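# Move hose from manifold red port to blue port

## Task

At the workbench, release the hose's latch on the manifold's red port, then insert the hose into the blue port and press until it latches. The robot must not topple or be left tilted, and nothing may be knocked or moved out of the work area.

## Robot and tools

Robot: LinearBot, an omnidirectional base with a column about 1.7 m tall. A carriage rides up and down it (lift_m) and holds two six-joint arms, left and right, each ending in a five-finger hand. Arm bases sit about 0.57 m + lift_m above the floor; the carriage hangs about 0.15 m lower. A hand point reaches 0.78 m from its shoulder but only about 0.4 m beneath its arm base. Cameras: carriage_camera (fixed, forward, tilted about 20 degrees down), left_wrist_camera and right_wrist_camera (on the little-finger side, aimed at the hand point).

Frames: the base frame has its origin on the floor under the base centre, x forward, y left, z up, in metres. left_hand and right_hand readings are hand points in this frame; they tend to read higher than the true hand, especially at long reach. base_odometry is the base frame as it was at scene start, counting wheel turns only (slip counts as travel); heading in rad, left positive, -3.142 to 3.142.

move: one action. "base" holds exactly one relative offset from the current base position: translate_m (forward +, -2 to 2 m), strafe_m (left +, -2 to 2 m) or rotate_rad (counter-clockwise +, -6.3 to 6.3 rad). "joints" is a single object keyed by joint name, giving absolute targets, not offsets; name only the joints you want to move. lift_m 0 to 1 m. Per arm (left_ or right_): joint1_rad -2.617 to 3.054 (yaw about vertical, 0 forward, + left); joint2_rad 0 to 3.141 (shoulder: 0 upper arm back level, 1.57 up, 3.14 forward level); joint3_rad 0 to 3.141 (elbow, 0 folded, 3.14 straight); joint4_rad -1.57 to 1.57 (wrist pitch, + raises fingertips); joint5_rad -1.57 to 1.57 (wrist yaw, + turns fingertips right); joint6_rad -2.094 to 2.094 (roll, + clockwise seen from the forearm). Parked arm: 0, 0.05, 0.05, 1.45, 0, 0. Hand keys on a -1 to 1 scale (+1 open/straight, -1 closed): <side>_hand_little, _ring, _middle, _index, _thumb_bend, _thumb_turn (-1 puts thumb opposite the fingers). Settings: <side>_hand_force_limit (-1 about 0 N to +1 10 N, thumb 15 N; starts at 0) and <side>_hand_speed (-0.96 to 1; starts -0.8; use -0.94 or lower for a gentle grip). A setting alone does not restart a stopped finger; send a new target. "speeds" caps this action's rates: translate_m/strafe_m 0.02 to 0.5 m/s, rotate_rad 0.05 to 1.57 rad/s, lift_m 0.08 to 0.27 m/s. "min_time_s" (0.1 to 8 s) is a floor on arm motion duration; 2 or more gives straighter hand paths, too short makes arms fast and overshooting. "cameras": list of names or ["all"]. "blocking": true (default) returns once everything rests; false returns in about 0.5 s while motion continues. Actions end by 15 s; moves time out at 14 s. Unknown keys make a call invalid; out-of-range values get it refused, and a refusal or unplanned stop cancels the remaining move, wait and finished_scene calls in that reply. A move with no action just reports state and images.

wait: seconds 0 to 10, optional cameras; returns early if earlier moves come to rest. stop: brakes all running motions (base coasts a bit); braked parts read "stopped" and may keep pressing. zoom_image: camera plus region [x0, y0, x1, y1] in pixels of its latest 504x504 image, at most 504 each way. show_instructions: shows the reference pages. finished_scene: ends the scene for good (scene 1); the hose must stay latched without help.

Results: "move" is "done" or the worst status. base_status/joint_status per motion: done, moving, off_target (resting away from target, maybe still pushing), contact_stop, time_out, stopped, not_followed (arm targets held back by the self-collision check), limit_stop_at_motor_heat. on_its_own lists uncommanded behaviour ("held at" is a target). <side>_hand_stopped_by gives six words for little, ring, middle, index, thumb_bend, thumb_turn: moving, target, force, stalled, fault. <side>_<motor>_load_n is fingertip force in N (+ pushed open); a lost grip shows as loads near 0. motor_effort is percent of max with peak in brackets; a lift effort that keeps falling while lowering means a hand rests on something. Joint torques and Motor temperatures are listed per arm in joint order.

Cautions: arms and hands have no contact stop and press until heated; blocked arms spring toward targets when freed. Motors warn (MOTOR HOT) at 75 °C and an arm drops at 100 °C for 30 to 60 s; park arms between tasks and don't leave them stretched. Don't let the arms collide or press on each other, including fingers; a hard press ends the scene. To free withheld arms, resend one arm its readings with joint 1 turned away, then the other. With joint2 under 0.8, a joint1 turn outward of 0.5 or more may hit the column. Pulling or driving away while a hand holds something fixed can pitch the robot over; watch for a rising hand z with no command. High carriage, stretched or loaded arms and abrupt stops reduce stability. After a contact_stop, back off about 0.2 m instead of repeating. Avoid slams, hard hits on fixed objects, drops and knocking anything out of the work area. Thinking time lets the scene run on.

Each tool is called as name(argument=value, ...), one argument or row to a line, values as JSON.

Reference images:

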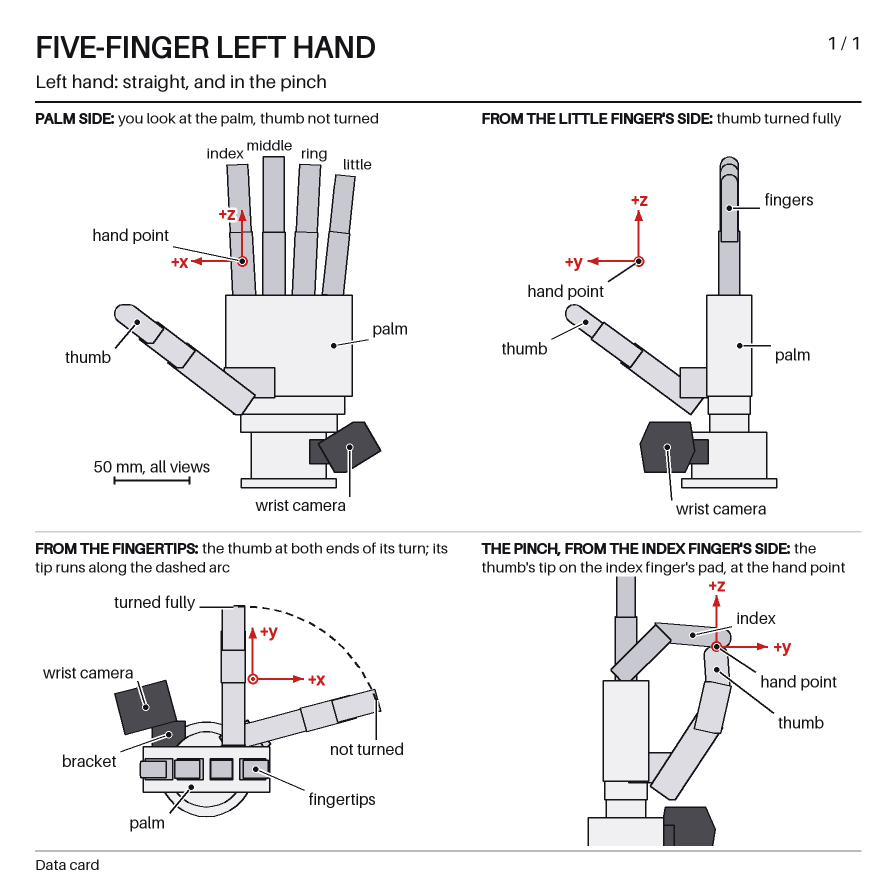

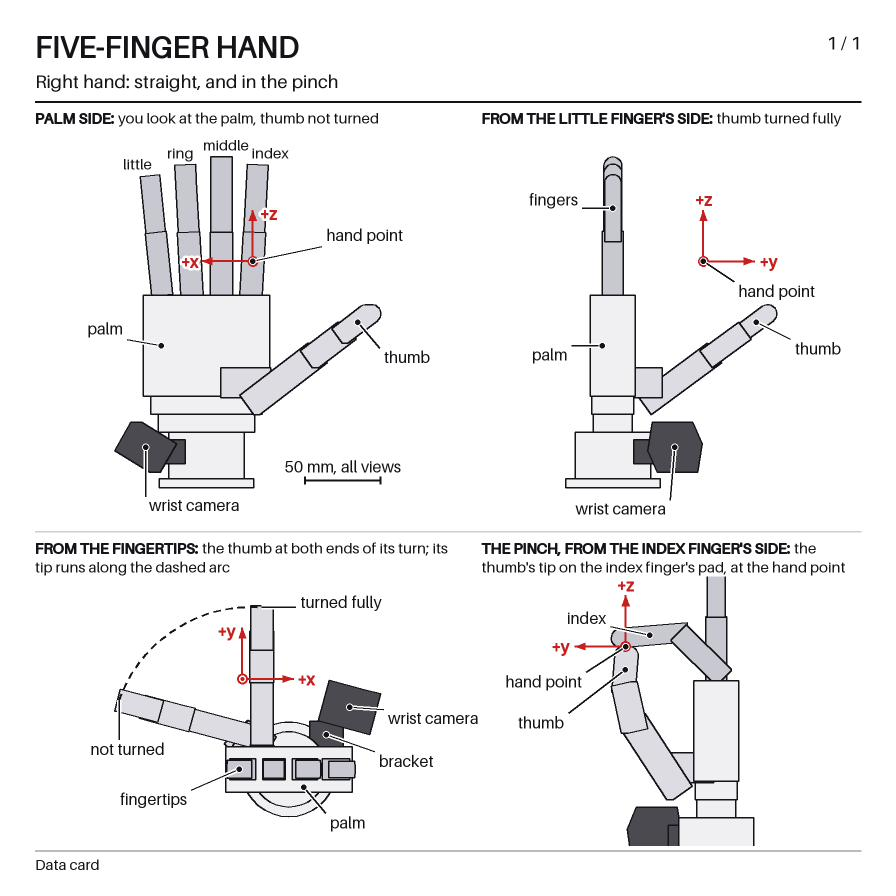

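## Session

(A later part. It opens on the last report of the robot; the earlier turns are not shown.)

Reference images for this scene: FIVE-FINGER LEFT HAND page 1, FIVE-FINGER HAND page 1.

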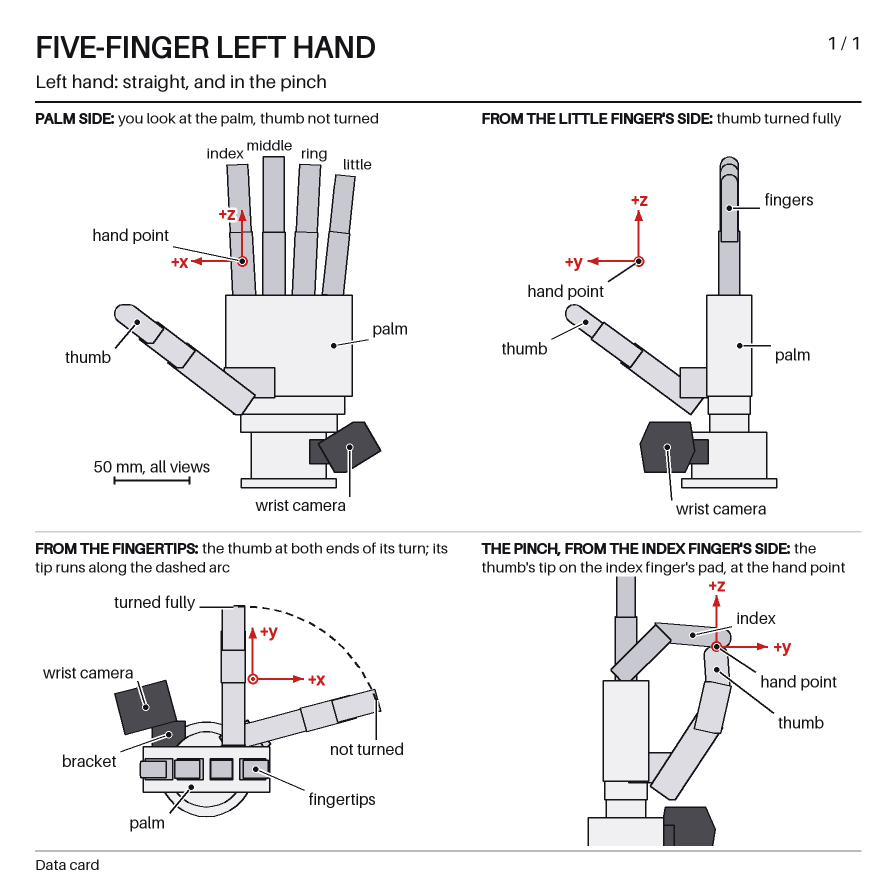

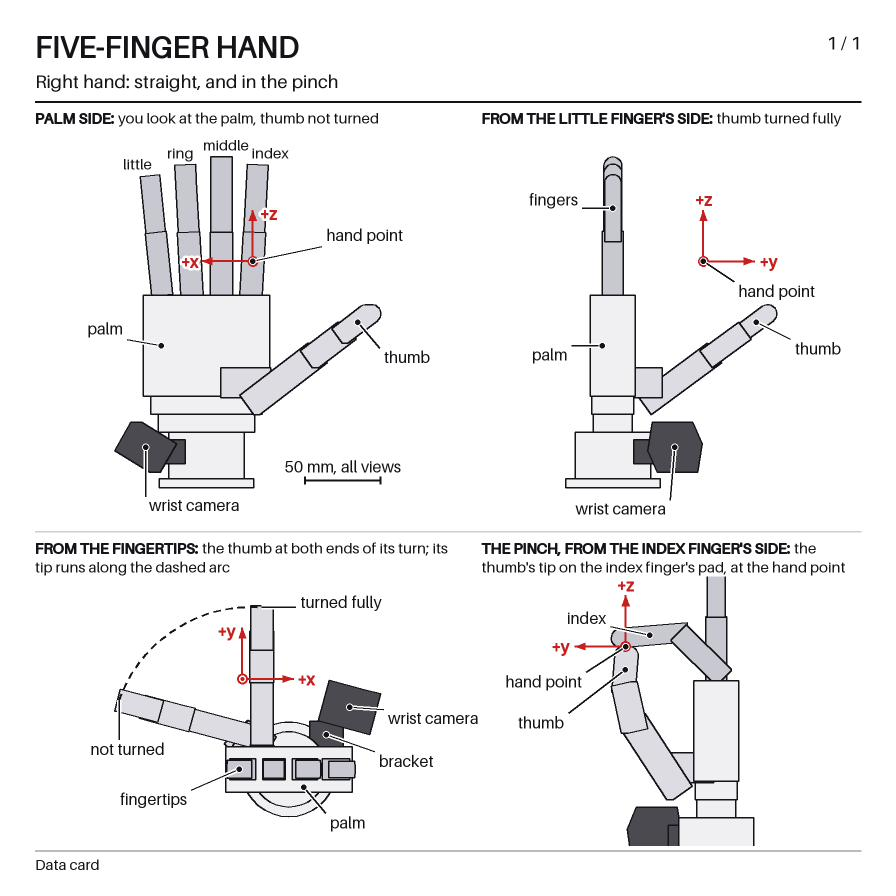

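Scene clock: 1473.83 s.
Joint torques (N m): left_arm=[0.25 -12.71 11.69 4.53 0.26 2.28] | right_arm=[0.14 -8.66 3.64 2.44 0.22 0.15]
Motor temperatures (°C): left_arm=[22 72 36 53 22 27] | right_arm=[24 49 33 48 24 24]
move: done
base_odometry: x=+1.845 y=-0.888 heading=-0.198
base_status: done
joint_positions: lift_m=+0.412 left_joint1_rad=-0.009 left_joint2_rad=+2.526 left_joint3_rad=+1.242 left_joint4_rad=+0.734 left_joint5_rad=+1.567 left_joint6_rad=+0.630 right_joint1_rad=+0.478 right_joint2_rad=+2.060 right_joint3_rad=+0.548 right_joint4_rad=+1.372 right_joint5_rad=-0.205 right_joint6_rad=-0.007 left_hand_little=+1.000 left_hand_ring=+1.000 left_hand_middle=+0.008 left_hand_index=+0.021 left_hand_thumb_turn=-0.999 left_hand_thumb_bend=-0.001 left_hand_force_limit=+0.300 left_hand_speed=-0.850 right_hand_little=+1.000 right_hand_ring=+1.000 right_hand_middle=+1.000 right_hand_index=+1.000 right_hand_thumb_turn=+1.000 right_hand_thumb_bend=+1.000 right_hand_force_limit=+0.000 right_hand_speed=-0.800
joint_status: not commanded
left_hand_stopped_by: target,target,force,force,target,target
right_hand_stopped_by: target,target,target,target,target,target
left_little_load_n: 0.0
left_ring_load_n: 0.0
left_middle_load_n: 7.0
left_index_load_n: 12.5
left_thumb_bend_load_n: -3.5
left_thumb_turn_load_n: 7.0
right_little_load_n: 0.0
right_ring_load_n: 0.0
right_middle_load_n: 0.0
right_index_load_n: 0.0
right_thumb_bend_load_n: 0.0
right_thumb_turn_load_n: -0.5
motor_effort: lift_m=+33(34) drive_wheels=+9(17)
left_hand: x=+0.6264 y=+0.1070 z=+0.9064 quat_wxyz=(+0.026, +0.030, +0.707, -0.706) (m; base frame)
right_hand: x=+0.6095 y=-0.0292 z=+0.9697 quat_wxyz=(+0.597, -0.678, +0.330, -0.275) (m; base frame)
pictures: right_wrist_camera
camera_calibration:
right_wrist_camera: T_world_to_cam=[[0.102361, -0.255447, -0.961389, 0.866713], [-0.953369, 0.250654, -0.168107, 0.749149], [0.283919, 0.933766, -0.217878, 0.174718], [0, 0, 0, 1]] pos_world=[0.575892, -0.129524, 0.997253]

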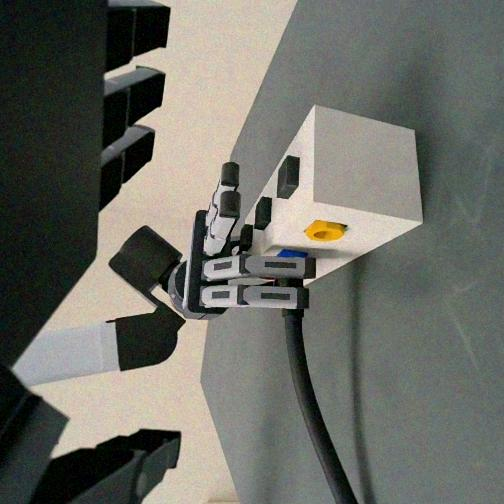

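move(
  joints={"left_joint3_rad": 1.255, "left_joint4_rad": 0.745, "left_joint6_rad": 0.64, "left_joint2_rad": 2.515},
)

move(
  base={"translate_m": -0.01},
  speeds={"translate_m": 0.02},
  cameras=["right_wrist_camera"],
)

zoom_image(
  camera="right_wrist_camera",
  region=[250, 195, 330, 275],
)

Scene clock: 1480.33 s.
Joint torques (N m): left_arm=[0.39 -11.96 5.04 2.01 0.28 0.48] | right_arm=[0.12 -8.65 3.64 2.44 0.23 0.14]
Motor temperatures (°C): left_arm=[22 71 37 56 22 28] | right_arm=[24 49 33 48 24 24]
move: off_target
base_odometry: x=+1.846 y=-0.888 heading=-0.198
base_status: not commanded
joint_positions: lift_m=+0.412 left_joint1_rad=-0.008 left_joint2_rad=+2.525 left_joint3_rad=+1.242 left_joint4_rad=+0.706 left_joint5_rad=+1.567 left_joint6_rad=+0.593 right_joint1_rad=+0.478 right_joint2_rad=+2.060 right_joint3_rad=+0.548 right_joint4_rad=+1.372 right_joint5_rad=-0.205 right_joint6_rad=-0.007 left_hand_little=+1.000 left_hand_ring=+1.000 left_hand_middle=+0.008 left_hand_index=+0.021 left_hand_thumb_turn=-1.000 left_hand_thumb_bend=+0.001 left_hand_force_limit=+0.300 left_hand_speed=-0.850 right_hand_little=+1.000 right_hand_ring=+1.000 right_hand_middle=+1.000 right_hand_index=+1.000 right_hand_thumb_turn=+1.000 right_hand_thumb_bend=+1.000 right_hand_force_limit=+0.000 right_hand_speed=-0.800
joint_status: left_joint6_rad off_target (ended at +0.593, target +0.640); the others done
left_hand_stopped_by: target,target,force,force,target,target
right_hand_stopped_by: target,target,target,target,target,target
left_little_load_n: 0.0
left_ring_load_n: 0.0
left_middle_load_n: 9.0
left_index_load_n: 8.0
left_thumb_bend_load_n: 2.0
left_thumb_turn_load_n: 2.0
right_little_load_n: 0.0
right_ring_load_n: 0.0
right_middle_load_n: 0.0
right_index_load_n: 0.0
right_thumb_bend_load_n: 0.0
right_thumb_turn_load_n: -0.5
motor_effort: lift_m=+33(33) drive_wheels=+8(9)
left_hand: x=+0.6216 y=+0.1074 z=+0.9070 quat_wxyz=(+0.004, +0.007, +0.708, -0.706) (m; base frame)
right_hand: x=+0.6095 y=-0.0292 z=+0.9697 quat_wxyz=(+0.597, -0.678, +0.330, -0.275) (m; base frame)
pictures: none

Scene clock: 1481.30 s.
Joint torques (N m): left_arm=[0.46 -11.84 4.93 1.55 0.43 0.09] | right_arm=[0.09 -8.73 3.64 2.45 0.22 0.15]
Motor temperatures (°C): left_arm=[22 71 37 55 22 28] | right_arm=[24 49 33 48 24 24]
move: done
base_odometry: x=+1.836 y=-0.886 heading=-0.198
base_status: done
joint_positions: lift_m=+0.412 left_joint1_rad=-0.008 left_joint2_rad=+2.524 left_joint3_rad=+1.242 left_joint4_rad=+0.747 left_joint5_rad=+1.551 left_joint6_rad=+0.626 right_joint1_rad=+0.478 right_joint2_rad=+2.060 right_joint3_rad=+0.548 right_joint4_rad=+1.372 right_joint5_rad=-0.205 right_joint6_rad=-0.007 left_hand_little=+1.000 left_hand_ring=+1.000 left_hand_middle=+0.008 left_hand_index=+0.020 left_hand_thumb_turn=-1.000 left_hand_thumb_bend=+0.002 left_hand_force_limit=+0.300 left_hand_speed=-0.850 right_hand_little=+1.000 right_hand_ring=+1.000 right_hand_middle=+1.000 right_hand_index=+1.000 right_hand_thumb_turn=+1.000 right_hand_thumb_bend=+1.000 right_hand_force_limit=+0.000 right_hand_speed=-0.800
joint_status: not commanded
left_hand_stopped_by: target,target,force,force,target,target
right_hand_stopped_by: target,target,target,target,target,target
left_little_load_n: 0.0
left_ring_load_n: -0.5
left_middle_load_n: 8.5
left_index_load_n: 6.5
left_thumb_bend_load_n: 6.0
left_thumb_turn_load_n: -1.0
right_little_load_n: 0.0
right_ring_load_n: 0.0
right_middle_load_n: 0.0
right_index_load_n: 0.0
right_thumb_bend_load_n: 0.0
right_thumb_turn_load_n: 0.0
on_its_own: left_joint6_rad moved +0.033 to your old target +0.640
motor_effort: lift_m=+33(33) drive_wheels=-5(9)
left_hand: x=+0.6306 y=+0.1075 z=+0.9062 quat_wxyz=(+0.035, +0.029, +0.710, -0.703) (m; base frame)
right_hand: x=+0.6093 y=-0.0291 z=+0.9697 quat_wxyz=(+0.597, -0.678, +0.330, -0.275) (m; base frame)
pictures: right_wrist_camera
camera_calibration:
right_wrist_camera: T_world_to_cam=[[0.102444, -0.255402, -0.961392, 0.866711], [-0.953477, 0.250258, -0.168083, 0.749014], [0.283525, 0.933885, -0.217882, 0.174898], [0, 0, 0, 1]] pos_world=[0.575791, -0.129422, 0.997253]

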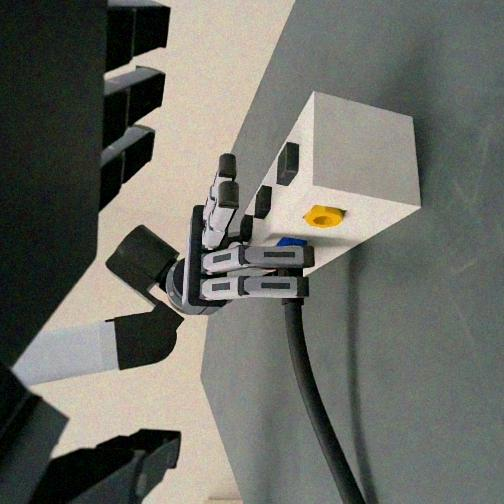

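Scaled by 6.300.

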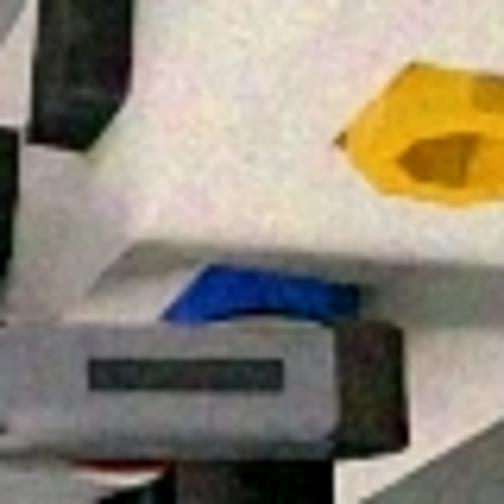

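move(
  base={"translate_m": -0.006},
  speeds={"translate_m": 0.02},
  cameras=["right_wrist_camera", "left_wrist_camera"],
)

zoom_image(
  camera="right_wrist_camera",
  region=[250, 195, 330, 275],
)

Scene clock: 1487.43 s.
Joint torques (N m): left_arm=[0.31 -11.99 4.27 1.47 0.48 0.06] | right_arm=[0.13 -8.57 3.55 2.43 0.22 0.15]
Motor temperatures (°C): left_arm=[22 71 36 50 22 26] | right_arm=[24 49 33 48 24 24]
move: done
base_odometry: x=+1.830 y=-0.885 heading=-0.197
base_status: done
joint_positions: lift_m=+0.412 left_joint1_rad=-0.009 left_joint2_rad=+2.524 left_joint3_rad=+1.248 left_joint4_rad=+0.756 left_joint5_rad=+1.536 left_joint6_rad=+0.634 right_joint1_rad=+0.478 right_joint2_rad=+2.060 right_joint3_rad=+0.548 right_joint4_rad=+1.372 right_joint5_rad=-0.205 right_joint6_rad=-0.007 left_hand_little=+1.000 left_hand_ring=+1.000 left_hand_middle=+0.008 left_hand_index=+0.020 left_hand_thumb_turn=-1.000 left_hand_thumb_bend=+0.002 left_hand_force_limit=+0.300 left_hand_speed=-0.850 right_hand_little=+1.000 right_hand_ring=+1.000 right_hand_middle=+1.000 right_hand_index=+1.000 right_hand_thumb_turn=+1.000 right_hand_thumb_bend=+1.000 right_hand_force_limit=+0.000 right_hand_speed=-0.800
joint_status: not commanded
left_hand_stopped_by: target,target,force,force,target,target
right_hand_stopped_by: target,target,target,target,target,target
left_little_load_n: 0.0
left_ring_load_n: 0.0
left_middle_load_n: 10.0
left_index_load_n: 6.0
left_thumb_bend_load_n: 6.5
left_thumb_turn_load_n: -1.5
right_little_load_n: 0.0
right_ring_load_n: 0.0
right_middle_load_n: 0.0
right_index_load_n: -0.5
right_thumb_bend_load_n: 0.0
right_thumb_turn_load_n: 0.0
motor_effort: lift_m=+33(33) drive_wheels=-5(13)
left_hand: x=+0.6363 y=+0.1074 z=+0.9060 quat_wxyz=(+0.047, +0.033, +0.712, -0.699) (m; base frame)
right_hand: x=+0.6094 y=-0.0291 z=+0.9697 quat_wxyz=(+0.597, -0.678, +0.330, -0.275) (m; base frame)
pictures: left_wrist_camera, right_wrist_camera
camera_calibration:
left_wrist_camera: T_world_to_cam=[[-0.360226, -0.0292782, 0.932405, -0.612608], [-0.819712, 0.487066, -0.301394, 0.746447], [-0.445319, -0.872874, -0.199454, 0.675852], [0, 0, 0, 1]] pos_world=[0.692164, 0.208429, 0.930975]
right_wrist_camera: T_world_to_cam=[[0.102361, -0.255447, -0.961389, 0.866739], [-0.953369, 0.250654, -0.168107, 0.749124], [0.283919, 0.933766, -0.217878, 0.174625], [0, 0, 0, 1]] pos_world=[0.575892, -0.129424, 0.997253]

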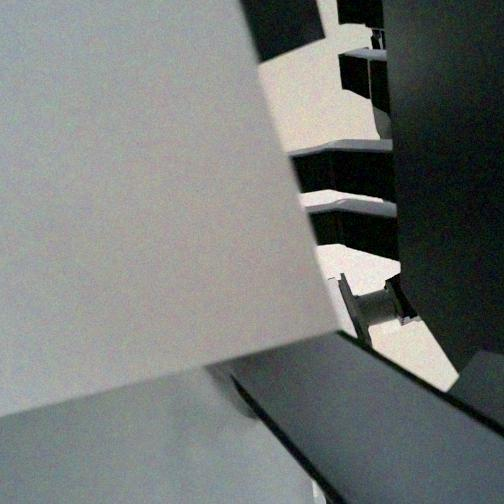

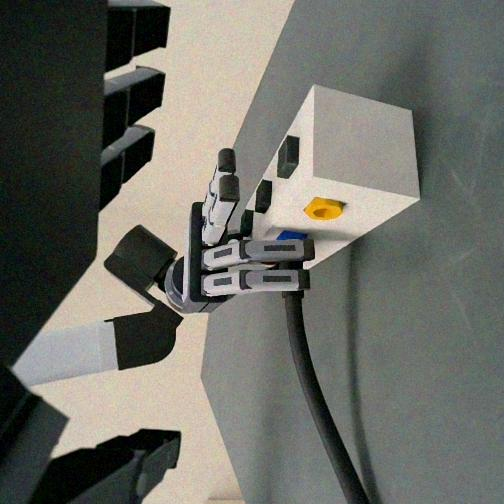

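Scaled by 6.300.

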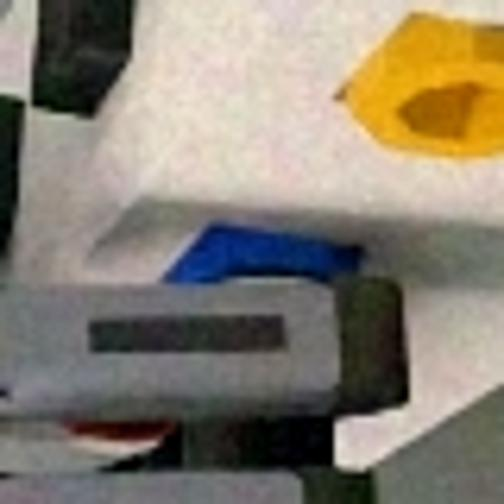

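move(
  base={"translate_m": -0.008},
  speeds={"translate_m": 0.02},
  cameras=["right_wrist_camera"],
)

zoom_image(
  camera="right_wrist_camera",
  region=[250, 175, 330, 275],
)

Scene clock: 1493.27 s.
Joint torques (N m): left_arm=[0.53 -12.15 3.81 1.35 0.75 -0.02] | right_arm=[0.08 -8.62 3.62 2.45 0.23 0.16]
Motor temperatures (°C): left_arm=[22 71 36 47 22 25] | right_arm=[24 50 33 48 24 24]
move: done
base_odometry: x=+1.822 y=-0.883 heading=-0.197
base_status: done
joint_positions: lift_m=+0.412 left_joint1_rad=-0.011 left_joint2_rad=+2.524 left_joint3_rad=+1.254 left_joint4_rad=+0.771 left_joint5_rad=+1.515 left_joint6_rad=+0.644 right_joint1_rad=+0.478 right_joint2_rad=+2.060 right_joint3_rad=+0.548 right_joint4_rad=+1.372 right_joint5_rad=-0.205 right_joint6_rad=-0.007 left_hand_little=+1.000 left_hand_ring=+1.000 left_hand_middle=+0.008 left_hand_index=+0.020 left_hand_thumb_turn=-1.000 left_hand_thumb_bend=+0.002 left_hand_force_limit=+0.300 left_hand_speed=-0.850 right_hand_little=+1.000 right_hand_ring=+1.000 right_hand_middle=+1.000 right_hand_index=+1.000 right_hand_thumb_turn=+1.000 right_hand_thumb_bend=+1.000 right_hand_force_limit=+0.000 right_hand_speed=-0.800
joint_status: not commanded
left_hand_stopped_by: target,target,force,force,target,target
right_hand_stopped_by: target,target,target,target,target,target
left_little_load_n: 0.0
left_ring_load_n: -0.5
left_middle_load_n: 11.0
left_index_load_n: 5.5
left_thumb_bend_load_n: 6.0
left_thumb_turn_load_n: -2.5
right_little_load_n: 0.0
right_ring_load_n: 0.0
right_middle_load_n: 0.0
right_index_load_n: 0.0
right_thumb_bend_load_n: 0.0
right_thumb_turn_load_n: 0.0
motor_effort: lift_m=+33(33) drive_wheels=-6(13)
left_hand: x=+0.6436 y=+0.1070 z=+0.9055 quat_wxyz=(+0.064, +0.038, +0.715, -0.695) (m; base frame)
right_hand: x=+0.6094 y=-0.0291 z=+0.9697 quat_wxyz=(+0.597, -0.678, +0.330, -0.275) (m; base frame)
pictures: right_wrist_camera
camera_calibration:
right_wrist_camera: T_world_to_cam=[[0.102361, -0.255447, -0.961389, 0.866739], [-0.953369, 0.250654, -0.168107, 0.749124], [0.283919, 0.933766, -0.217878, 0.174625], [0, 0, 0, 1]] pos_world=[0.575892, -0.129424, 0.997253]

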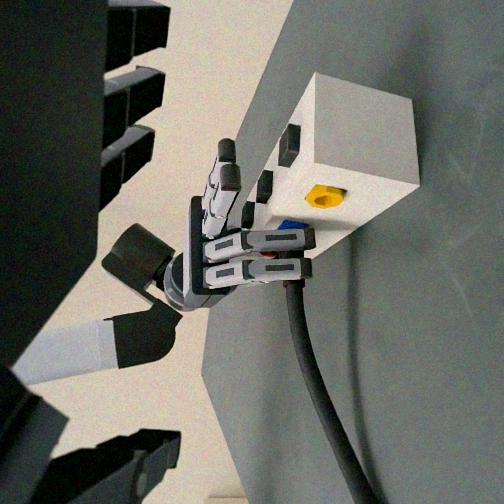

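Scaled by 5.040.

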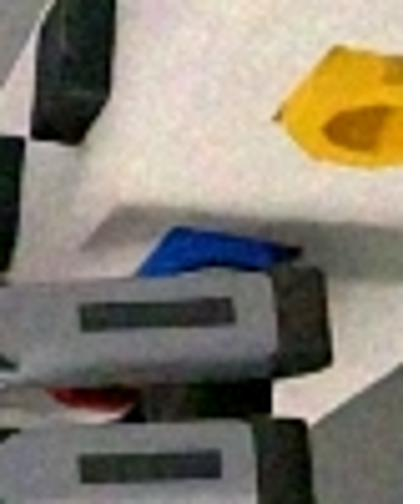

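move(
  base={"translate_m": 0.01},
  speeds={"translate_m": 0.02},
)

move(
  joints={"left_hand_index": 1.0, "left_hand_middle": 1.0},
  cameras=["right_wrist_camera"],
)

zoom_image(
  camera="right_wrist_camera",
  region=[240, 175, 340, 305],
)

Scene clock: 1500.80 s.
Joint torques (N m): left_arm=[0.34 -11.99 3.79 1.7 0.34 -0.06] | right_arm=[0.03 -8.69 3.63 2.45 0.23 0.15]
Motor temperatures (°C): left_arm=[22 70 35 44 22 25] | right_arm=[24 50 33 48 24 24]
move: done
base_odometry: x=+1.832 y=-0.885 heading=-0.197
base_status: done
joint_positions: lift_m=+0.412 left_joint1_rad=-0.007 left_joint2_rad=+2.524 left_joint3_rad=+1.254 left_joint4_rad=+0.738 left_joint5_rad=+1.551 left_joint6_rad=+0.643 right_joint1_rad=+0.479 right_joint2_rad=+2.060 right_joint3_rad=+0.548 right_joint4_rad=+1.372 right_joint5_rad=-0.204 right_joint6_rad=-0.007 left_hand_little=+1.000 left_hand_ring=+1.000 left_hand_middle=+0.008 left_hand_index=+0.020 left_hand_thumb_turn=-1.000 left_hand_thumb_bend=+0.002 left_hand_force_limit=+0.300 left_hand_speed=-0.850 right_hand_little=+1.000 right_hand_ring=+1.000 right_hand_middle=+1.000 right_hand_index=+1.000 right_hand_thumb_turn=+1.000 right_hand_thumb_bend=+1.000 right_hand_force_limit=+0.000 right_hand_speed=-0.800
joint_status: not commanded
left_hand_stopped_by: target,target,force,force,target,target
right_hand_stopped_by: target,target,target,target,target,target
left_little_load_n: 0.0
left_ring_load_n: 0.0
left_middle_load_n: 8.5
left_index_load_n: 7.0
left_thumb_bend_load_n: 6.5
left_thumb_turn_load_n: -0.5
right_little_load_n: 0.0
right_ring_load_n: 0.0
right_middle_load_n: 0.0
right_index_load_n: 0.0
right_thumb_bend_load_n: 0.0
right_thumb_turn_load_n: 0.0
motor_effort: lift_m=+33(33) drive_wheels=+6(10)
left_hand: x=+0.6347 y=+0.1078 z=+0.9073 quat_wxyz=(+0.042, +0.036, +0.710, -0.702) (m; base frame)
right_hand: x=+0.6094 y=-0.0291 z=+0.9697 quat_wxyz=(+0.597, -0.678, +0.330, -0.275) (m; base frame)
pictures: none

Scene clock: 1503.67 s.
Joint torques (N m): left_arm=[0.49 -11.86 3.74 1.66 0.34 0.02] | right_arm=[0.08 -8.64 3.64 2.44 0.22 0.15]
Motor temperatures (°C): left_arm=[22 70 35 43 22 25] | right_arm=[24 50 33 48 24 24]
move: done
base_odometry: x=+1.832 y=-0.885 heading=-0.197
base_status: not commanded
joint_positions: lift_m=+0.412 left_joint1_rad=-0.007 left_joint2_rad=+2.524 left_joint3_rad=+1.254 left_joint4_rad=+0.740 left_joint5_rad=+1.558 left_joint6_rad=+0.643 right_joint1_rad=+0.479 right_joint2_rad=+2.060 right_joint3_rad=+0.548 right_joint4_rad=+1.372 right_joint5_rad=-0.204 right_joint6_rad=-0.007 left_hand_little=+1.000 left_hand_ring=+1.000 left_hand_middle=+1.000 left_hand_index=+1.000 left_hand_thumb_turn=-1.000 left_hand_thumb_bend=+0.000 left_hand_force_limit=+0.300 left_hand_speed=-0.850 right_hand_little=+1.000 right_hand_ring=+1.000 right_hand_middle=+1.000 right_hand_index=+1.000 right_hand_thumb_turn=+1.000 right_hand_thumb_bend=+1.000 right_hand_force_limit=+0.000 right_hand_speed=-0.800
joint_status: all done
left_hand_stopped_by: target,target,target,target,target,target
right_hand_stopped_by: target,target,target,target,target,target
left_little_load_n: 0.0
left_ring_load_n: 0.0
left_middle_load_n: 0.0
left_index_load_n: 0.0
left_thumb_bend_load_n: 0.0
left_thumb_turn_load_n: 0.0
right_little_load_n: 0.0
right_ring_load_n: 0.0
right_middle_load_n: 0.0
right_index_load_n: 0.0
right_thumb_bend_load_n: 0.0
right_thumb_turn_load_n: 0.0
motor_effort: lift_m=+33(33) drive_wheels=+6(7)
left_hand: x=+0.6337 y=+0.1077 z=+0.9081 quat_wxyz=(+0.041, +0.039, +0.708, -0.704) (m; base frame)
right_hand: x=+0.6094 y=-0.0291 z=+0.9697 quat_wxyz=(+0.597, -0.678, +0.330, -0.275) (m; base frame)
pictures: right_wrist_camera
camera_calibration:
right_wrist_camera: T_world_to_cam=[[0.102315, -0.255614, -0.96135, 0.866714], [-0.953278, 0.250951, -0.168181, 0.74909], [0.284242, 0.933641, -0.217995, 0.174568], [0, 0, 0, 1]] pos_world=[0.575794, -0.129425, 0.997253]

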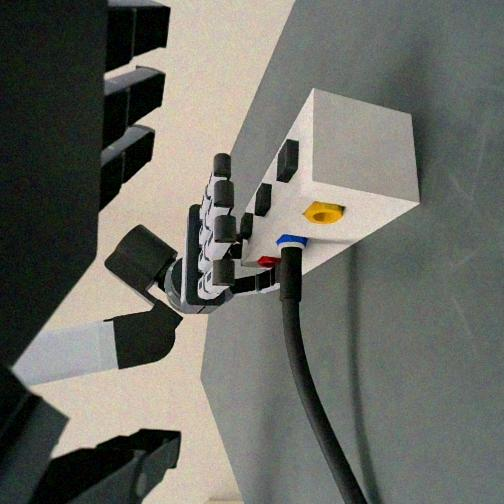

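Scaled by 3.877.

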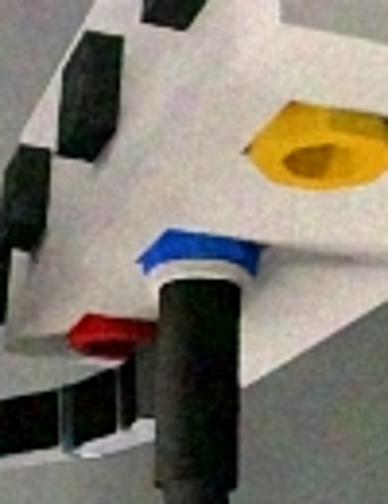

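move(
  base={"translate_m": -0.012},
  speeds={"translate_m": 0.03},
)

move(
  joints={"left_joint1_rad": 0.03},
)

move(
  joints={"lift_m": 0.52},
  speeds={"lift_m": 0.08},
  cameras=["right_wrist_camera", "left_wrist_camera", "carriage_camera"],
)

Scene clock: 1512.57 s.
Joint torques (N m): left_arm=[0.34 -12.05 3.86 1.63 0.32 -0.06] | right_arm=[0.06 -8.65 3.66 2.44 0.21 0.14]
Motor temperatures (°C): left_arm=[22 70 34 42 22 24] | right_arm=[24 50 32 48 24 24]
move: done
base_odometry: x=+1.821 y=-0.883 heading=-0.197
base_status: done
joint_positions: lift_m=+0.412 left_joint1_rad=-0.007 left_joint2_rad=+2.524 left_joint3_rad=+1.254 left_joint4_rad=+0.741 left_joint5_rad=+1.560 left_joint6_rad=+0.643 right_joint1_rad=+0.479 right_joint2_rad=+2.060 right_joint3_rad=+0.548 right_joint4_rad=+1.372 right_joint5_rad=-0.204 right_joint6_rad=-0.007 left_hand_little=+1.000 left_hand_ring=+1.000 left_hand_middle=+1.000 left_hand_index=+1.000 left_hand_thumb_turn=-1.000 left_hand_thumb_bend=+0.000 left_hand_force_limit=+0.300 left_hand_speed=-0.850 right_hand_little=+1.000 right_hand_ring=+1.000 right_hand_middle=+1.000 right_hand_index=+1.000 right_hand_thumb_turn=+1.000 right_hand_thumb_bend=+1.000 right_hand_force_limit=+0.000 right_hand_speed=-0.800
joint_status: not commanded
left_hand_stopped_by: target,target,target,target,target,target
right_hand_stopped_by: target,target,target,target,target,target
left_little_load_n: 0.0
left_ring_load_n: 0.0
left_middle_load_n: 0.0
left_index_load_n: 0.0
left_thumb_bend_load_n: 0.0
left_thumb_turn_load_n: 0.0
right_little_load_n: 0.0
right_ring_load_n: 0.0
right_middle_load_n: 0.0
right_index_load_n: 0.0
right_thumb_bend_load_n: 0.0
right_thumb_turn_load_n: 0.0
motor_effort: lift_m=+33(33) drive_wheels=+5(13)
left_hand: x=+0.6335 y=+0.1077 z=+0.9084 quat_wxyz=(+0.041, +0.040, +0.708, -0.704) (m; base frame)
right_hand: x=+0.6093 y=-0.0288 z=+0.9697 quat_wxyz=(+0.597, -0.678, +0.330, -0.275) (m; base frame)
pictures: none

Scene clock: 1513.20 s.
Joint torques (N m): left_arm=[-0.39 -11.95 3.73 1.62 0.31 -0.02] | right_arm=[0.03 -8.66 3.64 2.43 0.22 0.15]
Motor temperatures (°C): left_arm=[22 70 34 42 22 24] | right_arm=[24 50 32 48 24 24]
move: done
base_odometry: x=+1.821 y=-0.883 heading=-0.197
base_status: not commanded
joint_positions: lift_m=+0.412 left_joint1_rad=+0.031 left_joint2_rad=+2.524 left_joint3_rad=+1.254 left_joint4_rad=+0.741 left_joint5_rad=+1.560 left_joint6_rad=+0.643 right_joint1_rad=+0.479 right_joint2_rad=+2.060 right_joint3_rad=+0.548 right_joint4_rad=+1.372 right_joint5_rad=-0.204 right_joint6_rad=-0.007 left_hand_little=+1.000 left_hand_ring=+1.000 left_hand_middle=+1.000 left_hand_index=+1.000 left_hand_thumb_turn=-1.000 left_hand_thumb_bend=+0.000 left_hand_force_limit=+0.300 left_hand_speed=-0.850 right_hand_little=+1.000 right_hand_ring=+1.000 right_hand_middle=+1.000 right_hand_index=+1.000 right_hand_thumb_turn=+1.000 right_hand_thumb_bend=+1.000 right_hand_force_limit=+0.000 right_hand_speed=-0.800
joint_status: all done
left_hand_stopped_by: target,target,target,target,target,target
right_hand_stopped_by: target,target,target,target,target,target
left_little_load_n: 0.0
left_ring_load_n: 0.0
left_middle_load_n: 0.0
left_index_load_n: 0.0
left_thumb_bend_load_n: 0.0
left_thumb_turn_load_n: 0.0
right_little_load_n: 0.0
right_ring_load_n: -0.5
right_middle_load_n: 0.0
right_index_load_n: 0.0
right_thumb_bend_load_n: 0.0
right_thumb_turn_load_n: 0.0
motor_effort: lift_m=+33(33) drive_wheels=-6(6)
left_hand: x=+0.6407 y=+0.1233 z=+0.9084 quat_wxyz=(+0.054, +0.026, +0.709, -0.703) (m; base frame)
right_hand: x=+0.6093 y=-0.0288 z=+0.9697 quat_wxyz=(+0.597, -0.678, +0.330, -0.275) (m; base frame)
pictures: none

Scene clock: 1514.90 s.
Joint torques (N m): left_arm=[-0.44 -12.08 3.77 1.6 0.3 -0.02] | right_arm=[0.02 -8.59 3.63 2.44 0.21 0.14]
Motor temperatures (°C): left_arm=[22 70 34 42 22 24] | right_arm=[24 50 32 48 24 24]
move: done
base_odometry: x=+1.821 y=-0.883 heading=-0.197
base_status: not commanded
joint_positions: lift_m=+0.520 left_joint1_rad=+0.031 left_joint2_rad=+2.524 left_joint3_rad=+1.254 left_joint4_rad=+0.746 left_joint5_rad=+1.561 left_joint6_rad=+0.643 right_joint1_rad=+0.479 right_joint2_rad=+2.060 right_joint3_rad=+0.548 right_joint4_rad=+1.372 right_joint5_rad=-0.204 right_joint6_rad=-0.007 left_hand_little=+1.000 left_hand_ring=+1.000 left_hand_middle=+1.000 left_hand_index=+1.000 left_hand_thumb_turn=-1.000 left_hand_thumb_bend=+0.000 left_hand_force_limit=+0.300 left_hand_speed=-0.850 right_hand_little=+1.000 right_hand_ring=+1.000 right_hand_middle=+1.000 right_hand_index=+1.000 right_hand_thumb_turn=+1.000 right_hand_thumb_bend=+1.000 right_hand_force_limit=+0.000 right_hand_speed=-0.800
joint_status: all done
left_hand_stopped_by: target,target,target,target,target,target
right_hand_stopped_by: target,target,target,target,target,target
left_little_load_n: 0.0
left_ring_load_n: 0.0
left_middle_load_n: 0.0
left_index_load_n: 0.0
left_thumb_bend_load_n: 0.0
left_thumb_turn_load_n: 0.0
right_little_load_n: 0.0
right_ring_load_n: 0.0
right_middle_load_n: 0.0
right_index_load_n: 0.0
right_thumb_bend_load_n: 0.0
right_thumb_turn_load_n: -0.5
motor_effort: lift_m=+34(41) drive_wheels=-6(6)
left_hand: x=+0.6411 y=+0.1233 z=+1.0161 quat_wxyz=(+0.056, +0.028, +0.708, -0.703) (m; base frame)
right_hand: x=+0.6093 y=-0.0288 z=+1.0775 quat_wxyz=(+0.597, -0.677, +0.330, -0.275) (m; base frame)
pictures: carriage_camera, left_wrist_camera, right_wrist_camera
camera_calibration:
carriage_camera: T_world_to_cam=[[0.0353109, -0.999002, -0.0273413, 0.0383124], [-0.371734, 0.0122658, -0.928258, 1.43258], [0.927667, 0.0429413, -0.37093, 0.410828], [0, 0, 0, 1]] pos_world=[0.150073, 0.0030611, 1.48324]
left_wrist_camera: T_world_to_cam=[[-0.364488, -0.0245373, 0.930885, -0.709453], [-0.826795, 0.468455, -0.311384, 0.792812], [-0.428437, -0.883146, -0.191034, 0.695674], [0, 0, 0, 1]] pos_world=[0.694959, 0.225577, 1.04018]
right_wrist_camera: T_world_to_cam=[[0.102882, -0.254987, -0.961456, 0.970214], [-0.953282, 0.250722, -0.168501, 0.767358], [0.284024, 0.933874, -0.21728, 0.19716], [0, 0, 0, 1]] pos_world=[0.575692, -0.129124, 1.10496]

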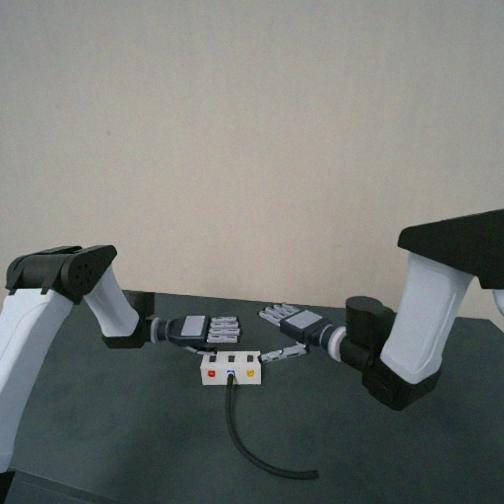

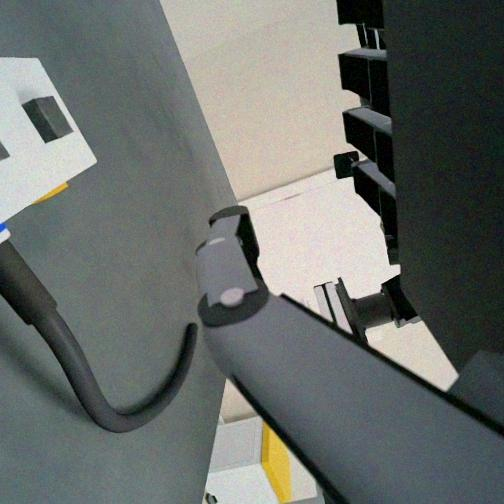

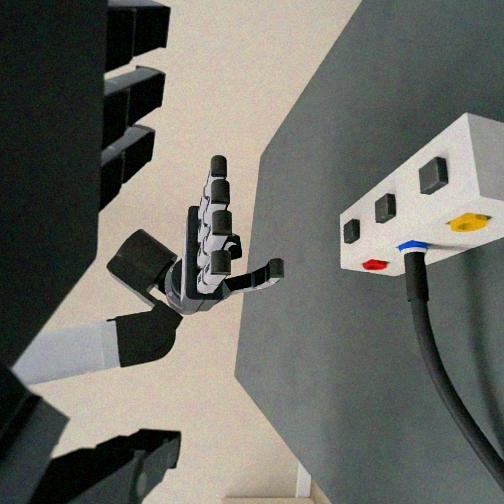

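zoom_image(
  camera="right_wrist_camera",
  region=[330, 180, 504, 320],
)

zoom_image(
  camera="carriage_camera",
  region=[185, 335, 275, 410],
)

Scaled by 2.897.

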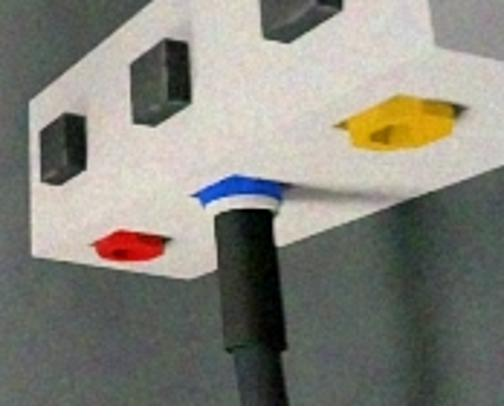

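Scaled by 5.600.

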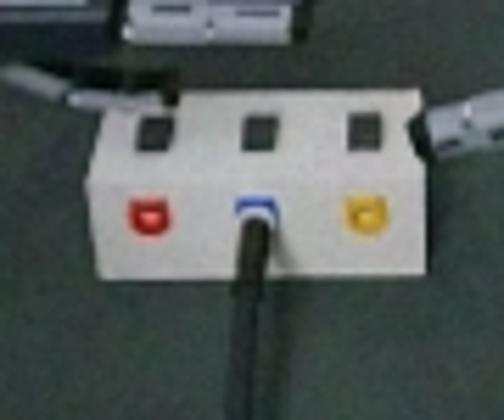

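finished_scene(
)

The scene is finished: the task was done.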